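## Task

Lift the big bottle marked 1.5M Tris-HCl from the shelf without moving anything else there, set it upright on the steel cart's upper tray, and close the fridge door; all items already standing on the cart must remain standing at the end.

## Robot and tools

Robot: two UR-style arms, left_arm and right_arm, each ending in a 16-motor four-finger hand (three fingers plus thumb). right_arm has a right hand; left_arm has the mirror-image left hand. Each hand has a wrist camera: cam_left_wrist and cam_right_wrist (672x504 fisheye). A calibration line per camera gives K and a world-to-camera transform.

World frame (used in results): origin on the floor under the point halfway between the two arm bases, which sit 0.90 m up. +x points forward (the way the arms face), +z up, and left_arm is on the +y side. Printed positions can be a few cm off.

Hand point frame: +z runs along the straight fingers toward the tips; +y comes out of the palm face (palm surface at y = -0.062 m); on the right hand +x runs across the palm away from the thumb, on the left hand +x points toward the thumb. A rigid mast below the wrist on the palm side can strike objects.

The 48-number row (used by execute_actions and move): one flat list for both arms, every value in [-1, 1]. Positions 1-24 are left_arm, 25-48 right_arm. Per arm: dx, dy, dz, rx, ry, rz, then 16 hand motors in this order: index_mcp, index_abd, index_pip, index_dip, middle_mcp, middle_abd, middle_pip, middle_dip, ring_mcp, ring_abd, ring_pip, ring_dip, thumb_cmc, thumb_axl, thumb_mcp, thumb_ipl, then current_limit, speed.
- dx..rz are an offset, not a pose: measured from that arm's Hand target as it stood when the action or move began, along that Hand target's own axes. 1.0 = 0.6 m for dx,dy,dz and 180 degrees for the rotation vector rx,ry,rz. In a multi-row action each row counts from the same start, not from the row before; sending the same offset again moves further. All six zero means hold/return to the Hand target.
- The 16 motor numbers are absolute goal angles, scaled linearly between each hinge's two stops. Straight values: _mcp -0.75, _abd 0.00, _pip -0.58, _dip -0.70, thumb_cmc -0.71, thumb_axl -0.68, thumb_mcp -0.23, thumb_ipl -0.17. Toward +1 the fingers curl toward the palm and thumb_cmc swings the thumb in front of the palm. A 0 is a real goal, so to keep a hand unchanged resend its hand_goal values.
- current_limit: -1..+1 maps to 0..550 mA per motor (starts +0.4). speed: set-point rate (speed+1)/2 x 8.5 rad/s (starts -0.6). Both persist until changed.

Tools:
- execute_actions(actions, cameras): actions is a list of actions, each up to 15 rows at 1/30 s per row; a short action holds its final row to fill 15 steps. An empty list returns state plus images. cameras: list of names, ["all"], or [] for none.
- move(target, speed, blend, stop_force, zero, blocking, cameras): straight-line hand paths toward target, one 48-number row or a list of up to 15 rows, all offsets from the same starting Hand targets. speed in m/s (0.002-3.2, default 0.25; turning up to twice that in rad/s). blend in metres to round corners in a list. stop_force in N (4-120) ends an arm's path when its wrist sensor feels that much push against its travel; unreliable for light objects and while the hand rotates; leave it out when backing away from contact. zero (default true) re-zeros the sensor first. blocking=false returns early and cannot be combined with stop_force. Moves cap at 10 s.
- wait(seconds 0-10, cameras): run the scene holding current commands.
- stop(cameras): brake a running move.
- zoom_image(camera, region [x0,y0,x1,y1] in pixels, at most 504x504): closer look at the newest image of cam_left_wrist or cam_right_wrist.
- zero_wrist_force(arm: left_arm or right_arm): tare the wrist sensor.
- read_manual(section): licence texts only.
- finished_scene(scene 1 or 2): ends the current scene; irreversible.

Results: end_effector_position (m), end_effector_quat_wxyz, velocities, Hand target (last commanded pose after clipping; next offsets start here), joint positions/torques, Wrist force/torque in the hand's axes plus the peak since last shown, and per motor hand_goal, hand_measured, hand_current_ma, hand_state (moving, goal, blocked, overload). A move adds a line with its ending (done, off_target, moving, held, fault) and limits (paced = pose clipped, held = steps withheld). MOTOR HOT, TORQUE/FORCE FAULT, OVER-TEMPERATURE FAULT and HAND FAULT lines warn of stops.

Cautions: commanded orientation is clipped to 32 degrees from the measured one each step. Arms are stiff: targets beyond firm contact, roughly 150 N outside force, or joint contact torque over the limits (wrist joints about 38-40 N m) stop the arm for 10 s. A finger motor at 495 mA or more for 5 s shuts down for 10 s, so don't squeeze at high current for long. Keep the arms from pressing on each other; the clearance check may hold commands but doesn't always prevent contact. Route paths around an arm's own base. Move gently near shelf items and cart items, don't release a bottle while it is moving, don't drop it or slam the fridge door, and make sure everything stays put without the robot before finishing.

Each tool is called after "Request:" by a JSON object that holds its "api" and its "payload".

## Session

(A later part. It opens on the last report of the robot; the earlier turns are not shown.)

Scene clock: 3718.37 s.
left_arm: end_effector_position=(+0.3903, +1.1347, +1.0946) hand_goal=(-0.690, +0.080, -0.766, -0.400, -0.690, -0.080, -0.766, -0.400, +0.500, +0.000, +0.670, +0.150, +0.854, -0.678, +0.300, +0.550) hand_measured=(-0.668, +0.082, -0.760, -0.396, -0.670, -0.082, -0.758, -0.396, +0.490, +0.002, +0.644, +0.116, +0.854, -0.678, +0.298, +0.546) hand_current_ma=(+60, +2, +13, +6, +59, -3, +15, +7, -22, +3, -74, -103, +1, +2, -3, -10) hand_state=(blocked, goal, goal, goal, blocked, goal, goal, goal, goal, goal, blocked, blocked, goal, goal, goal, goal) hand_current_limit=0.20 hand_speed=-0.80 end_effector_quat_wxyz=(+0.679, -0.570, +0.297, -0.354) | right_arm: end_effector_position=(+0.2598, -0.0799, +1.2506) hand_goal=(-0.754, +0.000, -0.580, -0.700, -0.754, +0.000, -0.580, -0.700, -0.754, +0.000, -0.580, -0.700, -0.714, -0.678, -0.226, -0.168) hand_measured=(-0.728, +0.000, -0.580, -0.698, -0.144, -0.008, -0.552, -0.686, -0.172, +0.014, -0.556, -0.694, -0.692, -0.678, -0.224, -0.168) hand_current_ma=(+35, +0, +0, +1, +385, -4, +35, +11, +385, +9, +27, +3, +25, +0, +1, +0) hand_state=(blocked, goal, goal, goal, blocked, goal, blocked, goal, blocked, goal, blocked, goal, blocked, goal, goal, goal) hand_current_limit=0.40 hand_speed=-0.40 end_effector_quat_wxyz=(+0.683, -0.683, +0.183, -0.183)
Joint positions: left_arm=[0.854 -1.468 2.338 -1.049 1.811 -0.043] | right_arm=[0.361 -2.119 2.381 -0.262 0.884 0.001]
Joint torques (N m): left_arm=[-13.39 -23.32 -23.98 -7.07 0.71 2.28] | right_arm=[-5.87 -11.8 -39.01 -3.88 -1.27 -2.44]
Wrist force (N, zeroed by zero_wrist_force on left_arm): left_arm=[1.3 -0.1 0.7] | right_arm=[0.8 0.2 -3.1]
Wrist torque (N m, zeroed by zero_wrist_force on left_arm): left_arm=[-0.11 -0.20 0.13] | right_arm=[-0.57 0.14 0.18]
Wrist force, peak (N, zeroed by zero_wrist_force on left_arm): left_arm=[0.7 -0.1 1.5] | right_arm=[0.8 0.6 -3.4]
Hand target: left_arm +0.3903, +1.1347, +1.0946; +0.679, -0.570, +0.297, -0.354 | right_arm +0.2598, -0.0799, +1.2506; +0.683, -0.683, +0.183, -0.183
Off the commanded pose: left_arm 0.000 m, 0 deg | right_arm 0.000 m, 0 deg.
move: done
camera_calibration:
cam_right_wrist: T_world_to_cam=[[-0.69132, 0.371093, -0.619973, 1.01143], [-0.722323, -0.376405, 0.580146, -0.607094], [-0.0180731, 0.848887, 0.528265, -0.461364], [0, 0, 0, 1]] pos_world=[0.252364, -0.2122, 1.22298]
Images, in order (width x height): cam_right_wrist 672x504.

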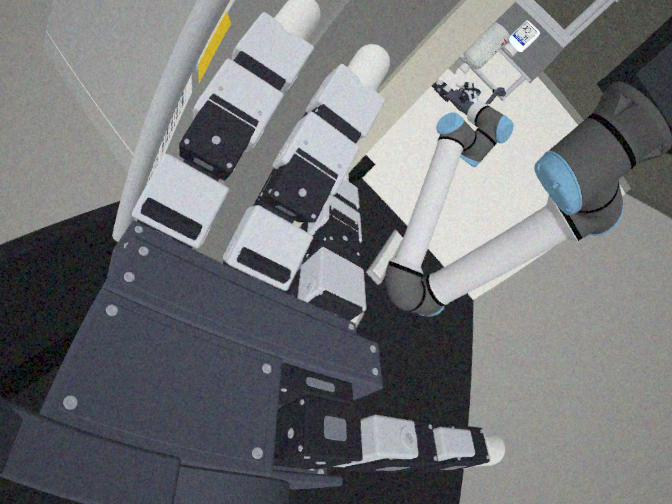

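Request:
{"api": "move", "payload": {"target": [0,0,0,0,0,0,-0.69,0.08,-0.766,-0.4,-0.69,-0.08,-0.766,-0.4,0.5,0,0.67,0.15,0.854,-0.677,0.3,0.55,0.2,-0.8,0,0,0,0,0,0,-0.1,0,-0.58,-0.7,0.1,0,-0.58,-0.7,0.1,0,-0.58,-0.7,-0.714,-0.678,-0.226,-0.168,0.4,-0.7], "speed": 0.25}}

Request:
{"api": "zoom_image", "payload": {"camera": "cam_right_wrist", "region": [50, 0, 400, 260]}}

Request:
{"api": "zoom_image", "payload": {"camera": "cam_right_wrist", "region": [340, 0, 672, 250]}}

Scene clock: 3727.53 s.
left_arm: end_effector_position=(+0.3903, +1.1347, +1.0946) hand_goal=(-0.690, +0.080, -0.766, -0.400, -0.690, -0.080, -0.766, -0.400, +0.500, +0.000, +0.670, +0.150, +0.854, -0.678, +0.300, +0.550) hand_measured=(-0.668, +0.082, -0.760, -0.396, -0.670, -0.082, -0.758, -0.396, +0.490, +0.002, +0.644, +0.116, +0.854, -0.678, +0.298, +0.546) hand_current_ma=(+60, +2, +13, +6, +59, -3, +15, +7, -22, +3, -74, -103, +1, +2, -3, -10) hand_state=(blocked, goal, goal, goal, blocked, goal, goal, goal, goal, goal, blocked, blocked, goal, goal, goal, goal) hand_current_limit=0.20 hand_speed=-0.80 end_effector_quat_wxyz=(+0.679, -0.570, +0.297, -0.354) | right_arm: end_effector_position=(+0.2598, -0.0799, +1.2506) hand_goal=(-0.100, +0.000, -0.580, -0.700, +0.100, +0.000, -0.580, -0.700, +0.100, +0.000, -0.580, -0.700, -0.714, -0.678, -0.226, -0.168) hand_measured=(-0.094, +0.000, -0.580, -0.698, +0.104, -0.002, -0.574, -0.696, +0.104, +0.004, -0.574, -0.696, -0.692, -0.678, -0.224, -0.168) hand_current_ma=(+4, +0, +0, +1, +2, -1, +3, +1, +1, +1, +3, +1, +25, +0, +1, +0) hand_state=(goal, goal, goal, goal, goal, goal, goal, goal, goal, goal, goal, goal, blocked, goal, goal, goal) hand_current_limit=0.40 hand_speed=-0.70 end_effector_quat_wxyz=(+0.683, -0.683, +0.183, -0.183)
Joint positions: left_arm=[0.854 -1.468 2.338 -1.049 1.811 -0.043] | right_arm=[0.361 -2.119 2.381 -0.262 0.884 0.001]
Joint torques (N m): left_arm=[-11.88 -25.39 -23.95 -6.81 0.59 2.29] | right_arm=[5.58 -9.68 -39.33 -2.38 0.45 -2.17]
Wrist force (N, zeroed by zero_wrist_force on left_arm): left_arm=[0.3 0.1 1.1] | right_arm=[0.8 -1.1 1.5]
Wrist torque (N m, zeroed by zero_wrist_force on left_arm): left_arm=[-0.12 -0.06 0.05] | right_arm=[-0.27 -0.06 0.11]
Wrist force, peak (N, zeroed by zero_wrist_force on left_arm): left_arm=[0.8 0.3 1.1] | right_arm=[0.7 0.1 -3.6]
Hand target: left_arm +0.3903, +1.1347, +1.0946; +0.679, -0.570, +0.297, -0.354 | right_arm +0.2598, -0.0799, +1.2506; +0.683, -0.683, +0.183, -0.183
Off the commanded pose: left_arm 0.000 m, 0 deg | right_arm 0.000 m, 0 deg.
move: done

Scaled by 1.440 from the camera's 672x504 image, which has a finer 960x720 frame.
This view is cut from an older image: the scene may have changed since it was taken.

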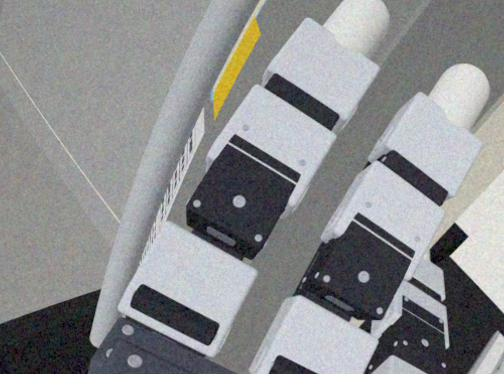

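Scaled by 1.518 from the camera's 672x504 image, which has a finer 960x720 frame.
This view is cut from an older image: the scene may have changed since it was taken.

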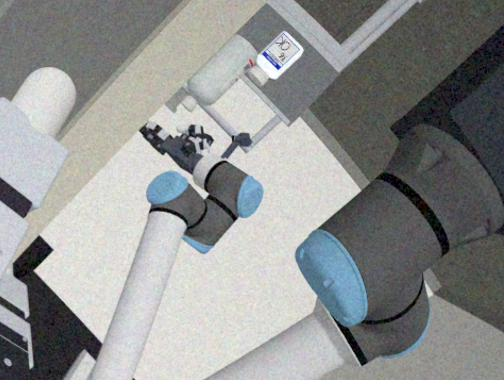

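Request:
{"api": "move", "payload": {"target": [0,0,0,0,0,0,-0.69,0.08,-0.766,-0.4,-0.69,-0.08,-0.766,-0.4,0.5,0,0.67,0.15,0.854,-0.677,0.3,0.55,0.2,-0.8,-0.2,0,-0.3,0,0,0,-0.754,0,-0.58,-0.7,-0.754,0,-0.58,-0.7,-0.754,0,-0.58,-0.7,-0.6,-0.678,-0.226,-0.168,0.4,-0.8], "speed": 0.15, "cameras": ["cam_right_wrist"]}}

Request:
{"api": "zoom_image", "payload": {"camera": "cam_right_wrist", "region": [200, 0, 672, 300]}}

Scene clock: 3774.77 s.
left_arm: end_effector_position=(+0.3903, +1.1347, +1.0946) hand_goal=(-0.690, +0.080, -0.766, -0.400, -0.690, -0.080, -0.766, -0.400, +0.500, +0.000, +0.670, +0.150, +0.854, -0.678, +0.300, +0.550) hand_measured=(-0.668, +0.082, -0.760, -0.396, -0.670, -0.082, -0.758, -0.396, +0.490, +0.002, +0.644, +0.116, +0.854, -0.678, +0.298, +0.546) hand_current_ma=(+60, +2, +13, +6, +59, -3, +15, +7, -22, +3, -74, -103, +1, +2, -3, -10) hand_state=(blocked, goal, goal, goal, blocked, goal, goal, goal, goal, goal, blocked, blocked, goal, goal, goal, goal) hand_current_limit=0.20 hand_speed=-0.80 end_effector_quat_wxyz=(+0.679, -0.570, +0.297, -0.354) | right_arm: end_effector_position=(+0.0650, -0.1731, +1.2507) hand_goal=(-0.754, +0.000, -0.580, -0.700, -0.754, +0.000, -0.580, -0.700, -0.754, +0.000, -0.580, -0.700, -0.600, -0.678, -0.226, -0.168) hand_measured=(-0.728, +0.000, -0.580, -0.698, -0.730, -0.002, -0.574, -0.696, -0.732, +0.002, -0.574, -0.696, -0.592, -0.678, -0.224, -0.168) hand_current_ma=(+35, +0, +0, +1, +32, -1, +3, +1, +28, +0, +3, +1, +5, +0, +0, +0) hand_state=(blocked, goal, goal, goal, blocked, goal, goal, goal, blocked, goal, goal, goal, goal, goal, goal, goal) hand_current_limit=0.40 hand_speed=-0.80 end_effector_quat_wxyz=(+0.663, -0.687, +0.202, -0.218)
Joint positions: left_arm=[0.854 -1.468 2.338 -1.049 1.811 -0.043] | right_arm=[0.334 -2.704 2.489 0.246 0.938 -0.049]
Joint torques (N m): left_arm=[-12.98 -24.25 -24.66 -7.04 0.77 2.4] | right_arm=[-9.28 38.43 -35.02 -1.37 -1.63 0.82]
Wrist force (N, zeroed by zero_wrist_force on left_arm): left_arm=[0.6 0.0 0.7] | right_arm=[0.7 -1.7 1.6]
Wrist torque (N m, zeroed by zero_wrist_force on left_arm): left_arm=[-0.10 -0.11 0.07] | right_arm=[-0.40 -0.03 -0.08]
Wrist force, peak (N, zeroed by zero_wrist_force on left_arm): left_arm=[0.7 0.1 1.4] | right_arm=[1.9 -1.4 3.1]
Hand target: left_arm +0.3903, +1.1347, +1.0946; +0.679, -0.570, +0.297, -0.354 | right_arm +0.0659, -0.1759, +1.2507; +0.683, -0.683, +0.183, -0.183
Off the commanded pose: left_arm 0.000 m, 0 deg | right_arm 0.003 m, 5 deg.
move: off_target (right_arm)
camera_calibration:
cam_right_wrist: T_world_to_cam=[[-0.651796, 0.401372, -0.643476, 0.943524], [-0.757077, -0.294379, 0.583245, -0.770299], [0.0446722, 0.867318, 0.495745, -0.346168], [0, 0, 0, 1]] pos_world=[0.0472738, -0.305227, 1.22802]
Images, in order (width x height): cam_right_wrist 672x504.

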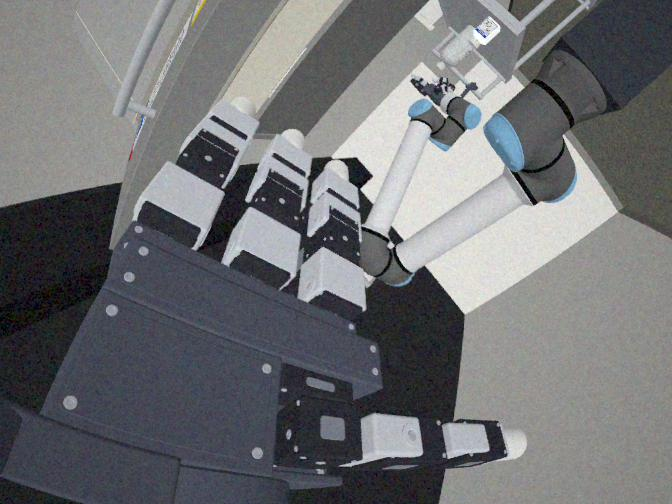

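Scaled by 1.068 from the camera's 672x504 image, which has a finer 960x720 frame.

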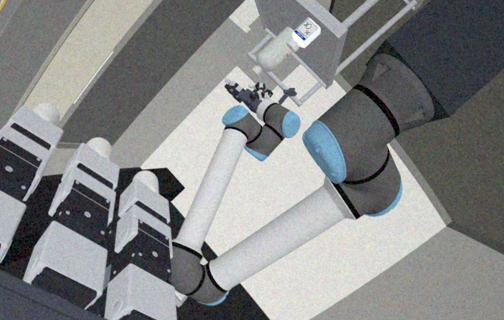

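Request:
{"api": "zoom_image", "payload": {"camera": "cam_right_wrist", "region": [80, 0, 460, 280]}}

Scaled by 1.326 from the camera's 672x504 image, which has a finer 960x720 frame.

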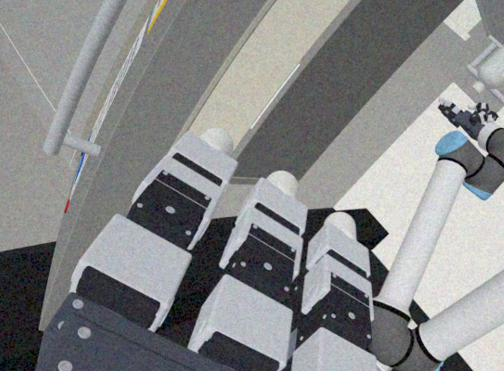

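Request:
{"api": "move", "payload": {"target": [[0,0,0,0,0,0,-0.69,0.08,-0.766,-0.4,-0.69,-0.08,-0.766,-0.4,0.5,0,0.67,0.15,0.854,-0.677,0.3,0.55,0.2,-0.8,0.4413,0,0.0160,0,0.0556,0,0.8,0,-0.58,-0.7,0.8,0,-0.58,-0.7,0.8,0,-0.58,-0.7,0.571,-0.678,-0.226,-0.168,0.4,-0.5],[0,0,0,0,0,0,-0.69,0.08,-0.766,-0.4,-0.69,-0.08,-0.766,-0.4,0.5,0,0.67,0.15,0.854,-0.677,0.3,0.55,0.2,-0.8,0.6034,0,0.3020,0,0.1056,0,0.8,0,-0.58,-0.7,0.8,0,-0.58,-0.7,0.8,0,-0.58,-0.7,0.571,-0.678,-0.226,-0.168,0.4,-0.5],[0,0,0,0,0,0,-0.69,0.08,-0.766,-0.4,-0.69,-0.08,-0.766,-0.4,0.5,0,0.67,0.15,0.854,-0.677,0.3,0.55,0.2,-0.8,0.5695,0,0.5173,0,0.1056,0,0.8,0,-0.58,-0.7,0.8,0,-0.58,-0.7,0.8,0,-0.58,-0.7,0.571,-0.678,-0.226,-0.168,0.4,-0.5]], "speed": 0.15, "blend": 0.03, "cameras": ["cam_right_wrist"]}}

Scene clock: 3929.67 s.
left_arm: end_effector_position=(+0.3903, +1.1347, +1.0946) hand_goal=(-0.690, +0.080, -0.766, -0.400, -0.690, -0.080, -0.766, -0.400, +0.500, +0.000, +0.670, +0.150, +0.854, -0.678, +0.300, +0.550) hand_measured=(-0.668, +0.082, -0.760, -0.396, -0.670, -0.082, -0.758, -0.396, +0.490, +0.002, +0.644, +0.116, +0.854, -0.678, +0.298, +0.546) hand_current_ma=(+60, +2, +13, +6, +59, -3, +15, +7, -22, +3, -74, -103, +1, +2, -3, -10) hand_state=(blocked, goal, goal, goal, blocked, goal, goal, goal, goal, goal, blocked, blocked, goal, goal, goal, goal) hand_current_limit=0.20 hand_speed=-0.80 end_effector_quat_wxyz=(+0.679, -0.570, +0.297, -0.354) | right_arm: end_effector_position=(+0.5170, -0.0777, +1.2505) hand_goal=(+0.800, +0.000, -0.580, -0.700, +0.800, +0.000, -0.580, -0.700, +0.800, +0.000, -0.580, -0.700, +0.570, -0.678, -0.226, -0.168) hand_measured=(+0.796, +0.000, -0.580, -0.698, +0.796, -0.002, -0.578, -0.698, +0.796, +0.002, -0.578, -0.698, +0.570, -0.678, -0.226, -0.168) hand_current_ma=(-2, +0, +0, +1, -2, +0, +0, +1, -1, +0, +0, +1, +0, +0, +0, +0) hand_state=(goal, goal, goal, goal, goal, goal, goal, goal, goal, goal, goal, goal, goal, goal, goal, goal) hand_current_limit=0.40 hand_speed=-0.50 end_effector_quat_wxyz=(+0.643, -0.644, +0.293, -0.293)
Joint positions: left_arm=[0.854 -1.468 2.338 -1.049 1.811 -0.043] | right_arm=[0.309 -1.417 2.383 2.175 -1.164 -3.141]
Joint torques (N m): left_arm=[-11.5 -24.58 -24.22 -6.89 0.84 2.67] | right_arm=[-3.5 -30.97 -33.1 0.79 -0.2 2.04]
Wrist force (N, zeroed by zero_wrist_force on left_arm): left_arm=[0.2 -0.2 0.6] | right_arm=[0.8 -1.1 1.9]
Wrist torque (N m, zeroed by zero_wrist_force on left_arm): left_arm=[-0.11 -0.05 0.05] | right_arm=[-0.15 -0.06 0.00]
Wrist force, peak (N, zeroed by zero_wrist_force on left_arm): left_arm=[0.6 0.1 1.5] | right_arm=[-1.1 -5.8 1.3]
Hand target: left_arm +0.3903, +1.1347, +1.0946; +0.679, -0.570, +0.297, -0.354 | right_arm +0.5170, -0.0777, +1.2505; +0.644, -0.644, +0.293, -0.293
Off the commanded pose: left_arm 0.000 m, 0 deg | right_arm 0.000 m, 0 deg.
move: done; limits=paced
camera_calibration:
cam_right_wrist: T_world_to_cam=[[-0.532674, 0.575825, -0.62023, 1.1225], [-0.805572, -0.120311, 0.580154, -0.357486], [0.259446, 0.808673, 0.527955, -0.604743], [0, 0, 0, 1]] pos_world=[0.466844, -0.200334, 1.22288]
Images, in order (width x height): cam_right_wrist 672x504.

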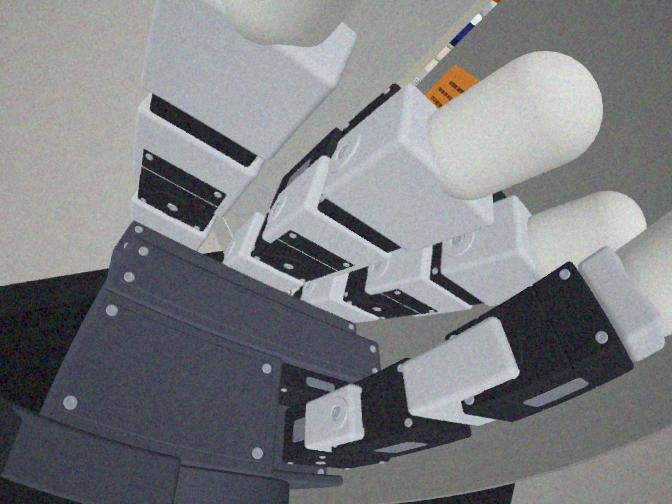

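Request:
{"api": "move", "payload": {"target": [0,0,0,0,0,0,-0.69,0.08,-0.766,-0.4,-0.69,-0.08,-0.766,-0.4,0.5,0,0.67,0.15,0.854,-0.677,0.3,0.55,0.2,-0.8,0,0,0,0,0,0,-0.754,0,-0.58,-0.7,-0.754,0,-0.58,-0.7,-0.754,0,-0.58,-0.7,0.571,-0.678,-0.226,-0.168,0.4,-0.5], "speed": 0.15, "cameras": ["cam_right_wrist"]}}

Request:
{"api": "zoom_image", "payload": {"camera": "cam_right_wrist", "region": [280, 0, 672, 290]}}

Scene clock: 3947.73 s.
left_arm: end_effector_position=(+0.3903, +1.1347, +1.0946) hand_goal=(-0.690, +0.080, -0.766, -0.400, -0.690, -0.080, -0.766, -0.400, +0.500, +0.000, +0.670, +0.150, +0.854, -0.678, +0.300, +0.550) hand_measured=(-0.668, +0.082, -0.760, -0.396, -0.670, -0.082, -0.758, -0.396, +0.490, +0.002, +0.644, +0.116, +0.854, -0.678, +0.298, +0.546) hand_current_ma=(+60, +2, +13, +6, +59, -3, +15, +7, -22, +3, -74, -103, +1, +2, -3, -10) hand_state=(blocked, goal, goal, goal, blocked, goal, goal, goal, goal, goal, blocked, blocked, goal, goal, goal, goal) hand_current_limit=0.20 hand_speed=-0.80 end_effector_quat_wxyz=(+0.679, -0.570, +0.297, -0.354) | right_arm: end_effector_position=(+0.5170, -0.0777, +1.2505) hand_goal=(-0.754, +0.000, -0.580, -0.700, -0.754, +0.000, -0.580, -0.700, -0.754, +0.000, -0.580, -0.700, +0.570, -0.678, -0.226, -0.168) hand_measured=(-0.728, +0.000, -0.580, -0.698, -0.730, -0.002, -0.578, -0.698, -0.732, +0.002, -0.578, -0.698, +0.570, -0.678, -0.226, -0.168) hand_current_ma=(+35, +0, +0, +1, +32, +0, +0, +1, +28, +0, +0, +1, +0, +0, +0, +0) hand_state=(blocked, goal, goal, goal, blocked, goal, goal, goal, blocked, goal, goal, goal, goal, goal, goal, goal) hand_current_limit=0.40 hand_speed=-0.50 end_effector_quat_wxyz=(+0.644, -0.644, +0.293, -0.293)
Joint positions: left_arm=[0.854 -1.468 2.338 -1.049 1.811 -0.043] | right_arm=[0.309 -1.416 2.383 2.175 -1.164 -3.141]
Joint torques (N m): left_arm=[-12.5 -21.44 -24.08 -6.98 0.7 2.47] | right_arm=[-8.07 -24.62 -32.97 1.47 0.42 1.83]
Wrist force (N, zeroed by zero_wrist_force on left_arm): left_arm=[0.6 -0.1 0.9] | right_arm=[0.7 -1.0 1.7]
Wrist torque (N m, zeroed by zero_wrist_force on left_arm): left_arm=[-0.13 -0.10 0.08] | right_arm=[-0.34 -0.05 0.00]
Wrist force, peak (N, zeroed by zero_wrist_force on left_arm): left_arm=[0.9 0.0 1.0] | right_arm=[1.0 -1.3 1.8]
Hand target: left_arm +0.3903, +1.1347, +1.0946; +0.679, -0.570, +0.297, -0.354 | right_arm +0.5170, -0.0777, +1.2505; +0.644, -0.644, +0.293, -0.293
Off the commanded pose: left_arm 0.000 m, 0 deg | right_arm 0.000 m, 0 deg.
move: done
camera_calibration:
cam_right_wrist: T_world_to_cam=[[-0.532816, 0.57594, -0.620001, 1.12237], [-0.805481, -0.12055, 0.580231, -0.357729], [0.259437, 0.808555, 0.52814, -0.605041], [0, 0, 0, 1]] pos_world=[0.466843, -0.200334, 1.22298]
Images, in order (width x height): cam_right_wrist 672x504.

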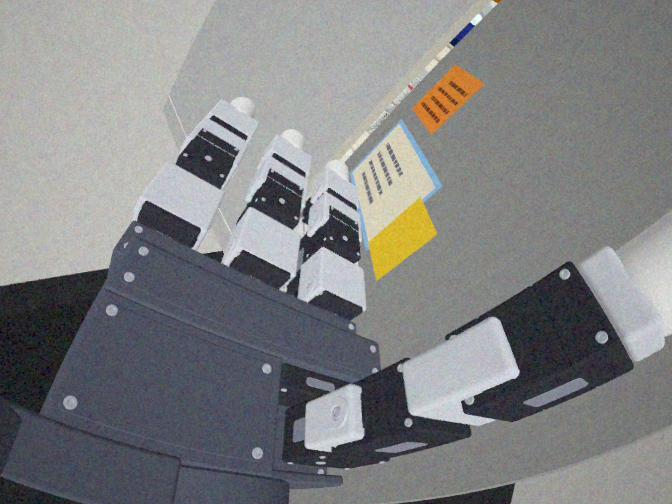

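Scaled by 1.286 from the camera's 672x504 image, which has a finer 960x720 frame.

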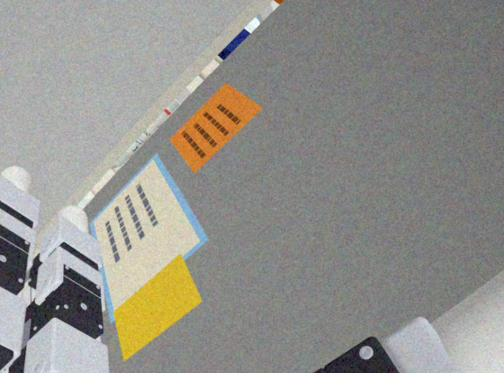

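Request:
{"api": "move", "payload": {"target": [0,0,0,0,0,0,-0.69,0.08,-0.766,-0.4,-0.69,-0.08,-0.766,-0.4,0.5,0,0.67,0.15,0.854,-0.677,0.3,0.55,0.2,-0.8,0,0,0,0,0,0,-0.754,0,-0.58,-0.7,-0.754,0,-0.58,-0.7,-0.754,0,-0.58,-0.7,0.2,-0.678,-0.9,-0.168,0.4,-0.7], "speed": 0.15, "cameras": ["cam_right_wrist"]}}

Scene clock: 3963.50 s.
left_arm: end_effector_position=(+0.3903, +1.1347, +1.0946) hand_goal=(-0.690, +0.080, -0.766, -0.400, -0.690, -0.080, -0.766, -0.400, +0.500, +0.000, +0.670, +0.150, +0.854, -0.678, +0.300, +0.550) hand_measured=(-0.668, +0.082, -0.760, -0.396, -0.670, -0.082, -0.758, -0.396, +0.490, +0.002, +0.644, +0.116, +0.854, -0.678, +0.298, +0.546) hand_current_ma=(+60, +2, +13, +6, +59, -3, +15, +7, -22, +3, -74, -103, +1, +2, -3, -10) hand_state=(blocked, goal, goal, goal, blocked, goal, goal, goal, goal, goal, blocked, blocked, goal, goal, goal, goal) hand_current_limit=0.20 hand_speed=-0.80 end_effector_quat_wxyz=(+0.679, -0.570, +0.297, -0.354) | right_arm: end_effector_position=(+0.5170, -0.0777, +1.2505) hand_goal=(-0.754, +0.000, -0.580, -0.700, -0.754, +0.000, -0.580, -0.700, -0.754, +0.000, -0.580, -0.700, +0.200, -0.678, -0.900, -0.168) hand_measured=(-0.728, +0.000, -0.580, -0.698, -0.730, -0.002, -0.578, -0.698, -0.732, +0.002, -0.578, -0.698, +0.210, -0.678, -0.892, -0.168) hand_current_ma=(+35, +0, +0, +1, +32, +0, +0, +1, +28, +0, +0, +1, +7, +0, +8, +0) hand_state=(blocked, goal, goal, goal, blocked, goal, goal, goal, blocked, goal, goal, goal, goal, goal, goal, goal) hand_current_limit=0.40 hand_speed=-0.70 end_effector_quat_wxyz=(+0.644, -0.644, +0.293, -0.293)
Joint positions: left_arm=[0.854 -1.468 2.338 -1.049 1.811 -0.043] | right_arm=[0.309 -1.416 2.383 2.175 -1.164 -3.141]
Joint torques (N m): left_arm=[-12.07 -20.81 -24.74 -6.77 1.18 2.09] | right_arm=[-2.44 -25.5 -21.46 0.89 -1.52 1.47]
Wrist force (N, zeroed by zero_wrist_force on left_arm): left_arm=[0.5 0.0 0.8] | right_arm=[0.6 -1.1 1.7]
Wrist torque (N m, zeroed by zero_wrist_force on left_arm): left_arm=[-0.11 -0.09 0.07] | right_arm=[-0.33 -0.04 -0.03]
Wrist force, peak (N, zeroed by zero_wrist_force on left_arm): left_arm=[0.8 -0.5 1.1] | right_arm=[0.7 -1.3 2.1]
Hand target: left_arm +0.3903, +1.1347, +1.0946; +0.679, -0.570, +0.297, -0.354 | right_arm +0.5170, -0.0777, +1.2505; +0.644, -0.644, +0.293, -0.293
Off the commanded pose: left_arm 0.000 m, 0 deg | right_arm 0.000 m, 0 deg.
move: done
camera_calibration:
cam_right_wrist: T_world_to_cam=[[-0.532816, 0.57594, -0.620001, 1.12242], [-0.805481, -0.12055, 0.580231, -0.357648], [0.259437, 0.808555, 0.52814, -0.605067], [0, 0, 0, 1]] pos_world=[0.466943, -0.200334, 1.22298]
Images, in order (width x height): cam_right_wrist 672x504.

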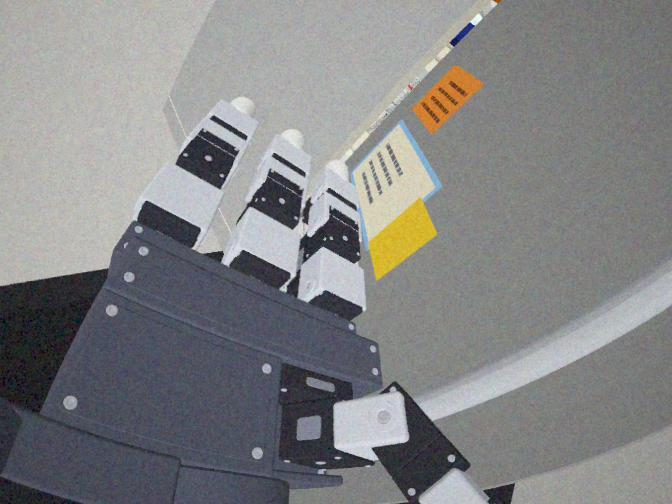

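Request:
{"api": "move", "payload": {"target": [0,0,0,0,0,0,-0.69,0.08,-0.766,-0.4,-0.69,-0.08,-0.766,-0.4,0.5,0,0.67,0.15,0.854,-0.677,0.3,0.55,0.2,-0.8,0,0,0,0,0,0,0.8,0,-0.58,-0.7,0.8,0,-0.58,-0.7,0.8,0,-0.58,-0.7,0.571,-0.678,-0.226,-0.168,0.4,-0.5], "speed": 0.15}}

Request:
{"api": "move", "payload": {"target": [0,0,0,0,0,0,-0.69,0.08,-0.766,-0.4,-0.69,-0.08,-0.766,-0.4,0.5,0,0.67,0.15,0.854,-0.677,0.3,0.55,0.2,-0.8,-0.11,0,0.0213,0,0,0,0.8,0,-0.58,-0.7,0.8,0,-0.58,-0.7,0.8,0,-0.58,-0.7,0.571,-0.678,-0.226,-0.168,0.4,-0.5], "speed": 0.03, "stop_force": 7, "cameras": ["cam_right_wrist"]}}

Scene clock: 4056.07 s.
left_arm: end_effector_position=(+0.3903, +1.1347, +1.0946) hand_goal=(-0.690, +0.080, -0.766, -0.400, -0.690, -0.080, -0.766, -0.400, +0.500, +0.000, +0.670, +0.150, +0.854, -0.678, +0.300, +0.550) hand_measured=(-0.668, +0.082, -0.760, -0.396, -0.670, -0.082, -0.758, -0.396, +0.490, +0.002, +0.644, +0.116, +0.854, -0.678, +0.298, +0.546) hand_current_ma=(+60, +2, +13, +6, +59, -3, +15, +7, -22, +3, -74, -103, +1, +2, -3, -10) hand_state=(blocked, goal, goal, goal, blocked, goal, goal, goal, goal, goal, blocked, blocked, goal, goal, goal, goal) hand_current_limit=0.20 hand_speed=-0.80 end_effector_quat_wxyz=(+0.679, -0.570, +0.297, -0.354) | right_arm: end_effector_position=(+0.5170, -0.0777, +1.2505) hand_goal=(+0.800, +0.000, -0.580, -0.700, +0.800, +0.000, -0.580, -0.700, +0.800, +0.000, -0.580, -0.700, +0.570, -0.678, -0.226, -0.168) hand_measured=(+0.792, +0.000, -0.580, -0.698, +0.792, -0.002, -0.578, -0.698, +0.792, +0.002, -0.578, -0.698, +0.568, -0.678, -0.228, -0.168) hand_current_ma=(-6, +0, +0, +1, -5, +0, +0, +1, -5, +0, +0, +1, -1, +0, -1, +0) hand_state=(goal, goal, goal, goal, goal, goal, goal, goal, goal, goal, goal, goal, goal, goal, goal, goal) hand_current_limit=0.40 hand_speed=-0.50 end_effector_quat_wxyz=(+0.644, -0.644, +0.293, -0.293)
Joint positions: left_arm=[0.854 -1.468 2.338 -1.049 1.811 -0.043] | right_arm=[0.309 -1.416 2.383 2.175 -1.164 -3.141]
Joint torques (N m): left_arm=[-14.33 -22.82 -24.45 -6.72 0.77 2.23] | right_arm=[3.32 -26.62 -17.09 0.51 -1.86 1.19]
Wrist force (N, zeroed by zero_wrist_force on left_arm): left_arm=[0.5 -0.1 0.9] | right_arm=[0.5 -1.0 1.6]
Wrist torque (N m, zeroed by zero_wrist_force on left_arm): left_arm=[-0.12 -0.09 0.07] | right_arm=[-0.11 -0.02 -0.02]
Wrist force, peak (N, zeroed by zero_wrist_force on left_arm): left_arm=[1.1 -0.2 1.1] | right_arm=[0.9 -1.1 2.1]
Hand target: left_arm +0.3903, +1.1347, +1.0946; +0.679, -0.570, +0.297, -0.354 | right_arm +0.5170, -0.0777, +1.2505; +0.644, -0.644, +0.293, -0.293
Off the commanded pose: left_arm 0.000 m, 0 deg | right_arm 0.000 m, 0 deg.
move: done

Scene clock: 4059.30 s.
left_arm: end_effector_position=(+0.3903, +1.1347, +1.0946) hand_goal=(-0.690, +0.080, -0.766, -0.400, -0.690, -0.080, -0.766, -0.400, +0.500, +0.000, +0.670, +0.150, +0.854, -0.678, +0.300, +0.550) hand_measured=(-0.668, +0.082, -0.760, -0.396, -0.670, -0.082, -0.758, -0.396, +0.490, +0.002, +0.644, +0.116, +0.854, -0.678, +0.298, +0.546) hand_current_ma=(+60, +2, +13, +6, +59, -3, +15, +7, -22, +3, -74, -103, +1, +2, -3, -10) hand_state=(blocked, goal, goal, goal, blocked, goal, goal, goal, goal, goal, blocked, blocked, goal, goal, goal, goal) hand_current_limit=0.20 hand_speed=-0.80 end_effector_quat_wxyz=(+0.679, -0.570, +0.297, -0.354) | right_arm: end_effector_position=(+0.4833, -0.0195, +1.2505) hand_goal=(+0.800, +0.000, -0.580, -0.700, +0.800, +0.000, -0.580, -0.700, +0.800, +0.000, -0.580, -0.700, +0.570, -0.678, -0.226, -0.168) hand_measured=(+0.792, +0.000, -0.580, -0.698, +0.792, -0.002, -0.578, -0.698, +0.792, +0.002, -0.578, -0.698, +0.568, -0.678, -0.228, -0.168) hand_current_ma=(-6, +0, +0, +1, -5, +0, +0, +1, -5, +0, +0, +1, +0, +0, -1, +0) hand_state=(goal, goal, goal, goal, goal, goal, goal, goal, goal, goal, goal, goal, goal, goal, goal, goal) hand_current_limit=0.40 hand_speed=-0.50 end_effector_quat_wxyz=(+0.643, -0.644, +0.293, -0.293)
Joint positions: left_arm=[0.854 -1.468 2.338 -1.049 1.811 -0.043] | right_arm=[0.465 -1.393 2.352 2.183 -1.32 -3.141]
Joint torques (N m): left_arm=[-12.01 -21.35 -23.53 -6.94 0.89 2.48] | right_arm=[-10.92 -56.47 -16.29 -3.01 1.22 1.07]
Wrist force (N, zeroed by zero_wrist_force on left_arm): left_arm=[0.5 0.3 0.9] | right_arm=[0.9 -1.1 1.6]
Wrist torque (N m, zeroed by zero_wrist_force on left_arm): left_arm=[-0.08 -0.08 0.06] | right_arm=[-0.12 -0.08 0.00]
Wrist force, peak (N, zeroed by zero_wrist_force on left_arm): left_arm=[0.8 -0.1 1.1] | right_arm=[7.6 -1.0 0.2]
Hand target: left_arm +0.3903, +1.1347, +1.0946; +0.679, -0.570, +0.297, -0.354 | right_arm +0.4833, -0.0195, +1.2505; +0.644, -0.644, +0.293, -0.293
Off the commanded pose: left_arm 0.000 m, 0 deg | right_arm 0.000 m, 0 deg.
move: done
camera_calibration:
cam_right_wrist: T_world_to_cam=[[-0.532881, 0.575882, -0.619998, 1.07097], [-0.805434, -0.120539, 0.580299, -0.377879], [0.259449, 0.808598, 0.528068, -0.643293], [0, 0, 0, 1]] pos_world=[0.433243, -0.142134, 1.22298]
Images, in order (width x height): cam_right_wrist 672x504.

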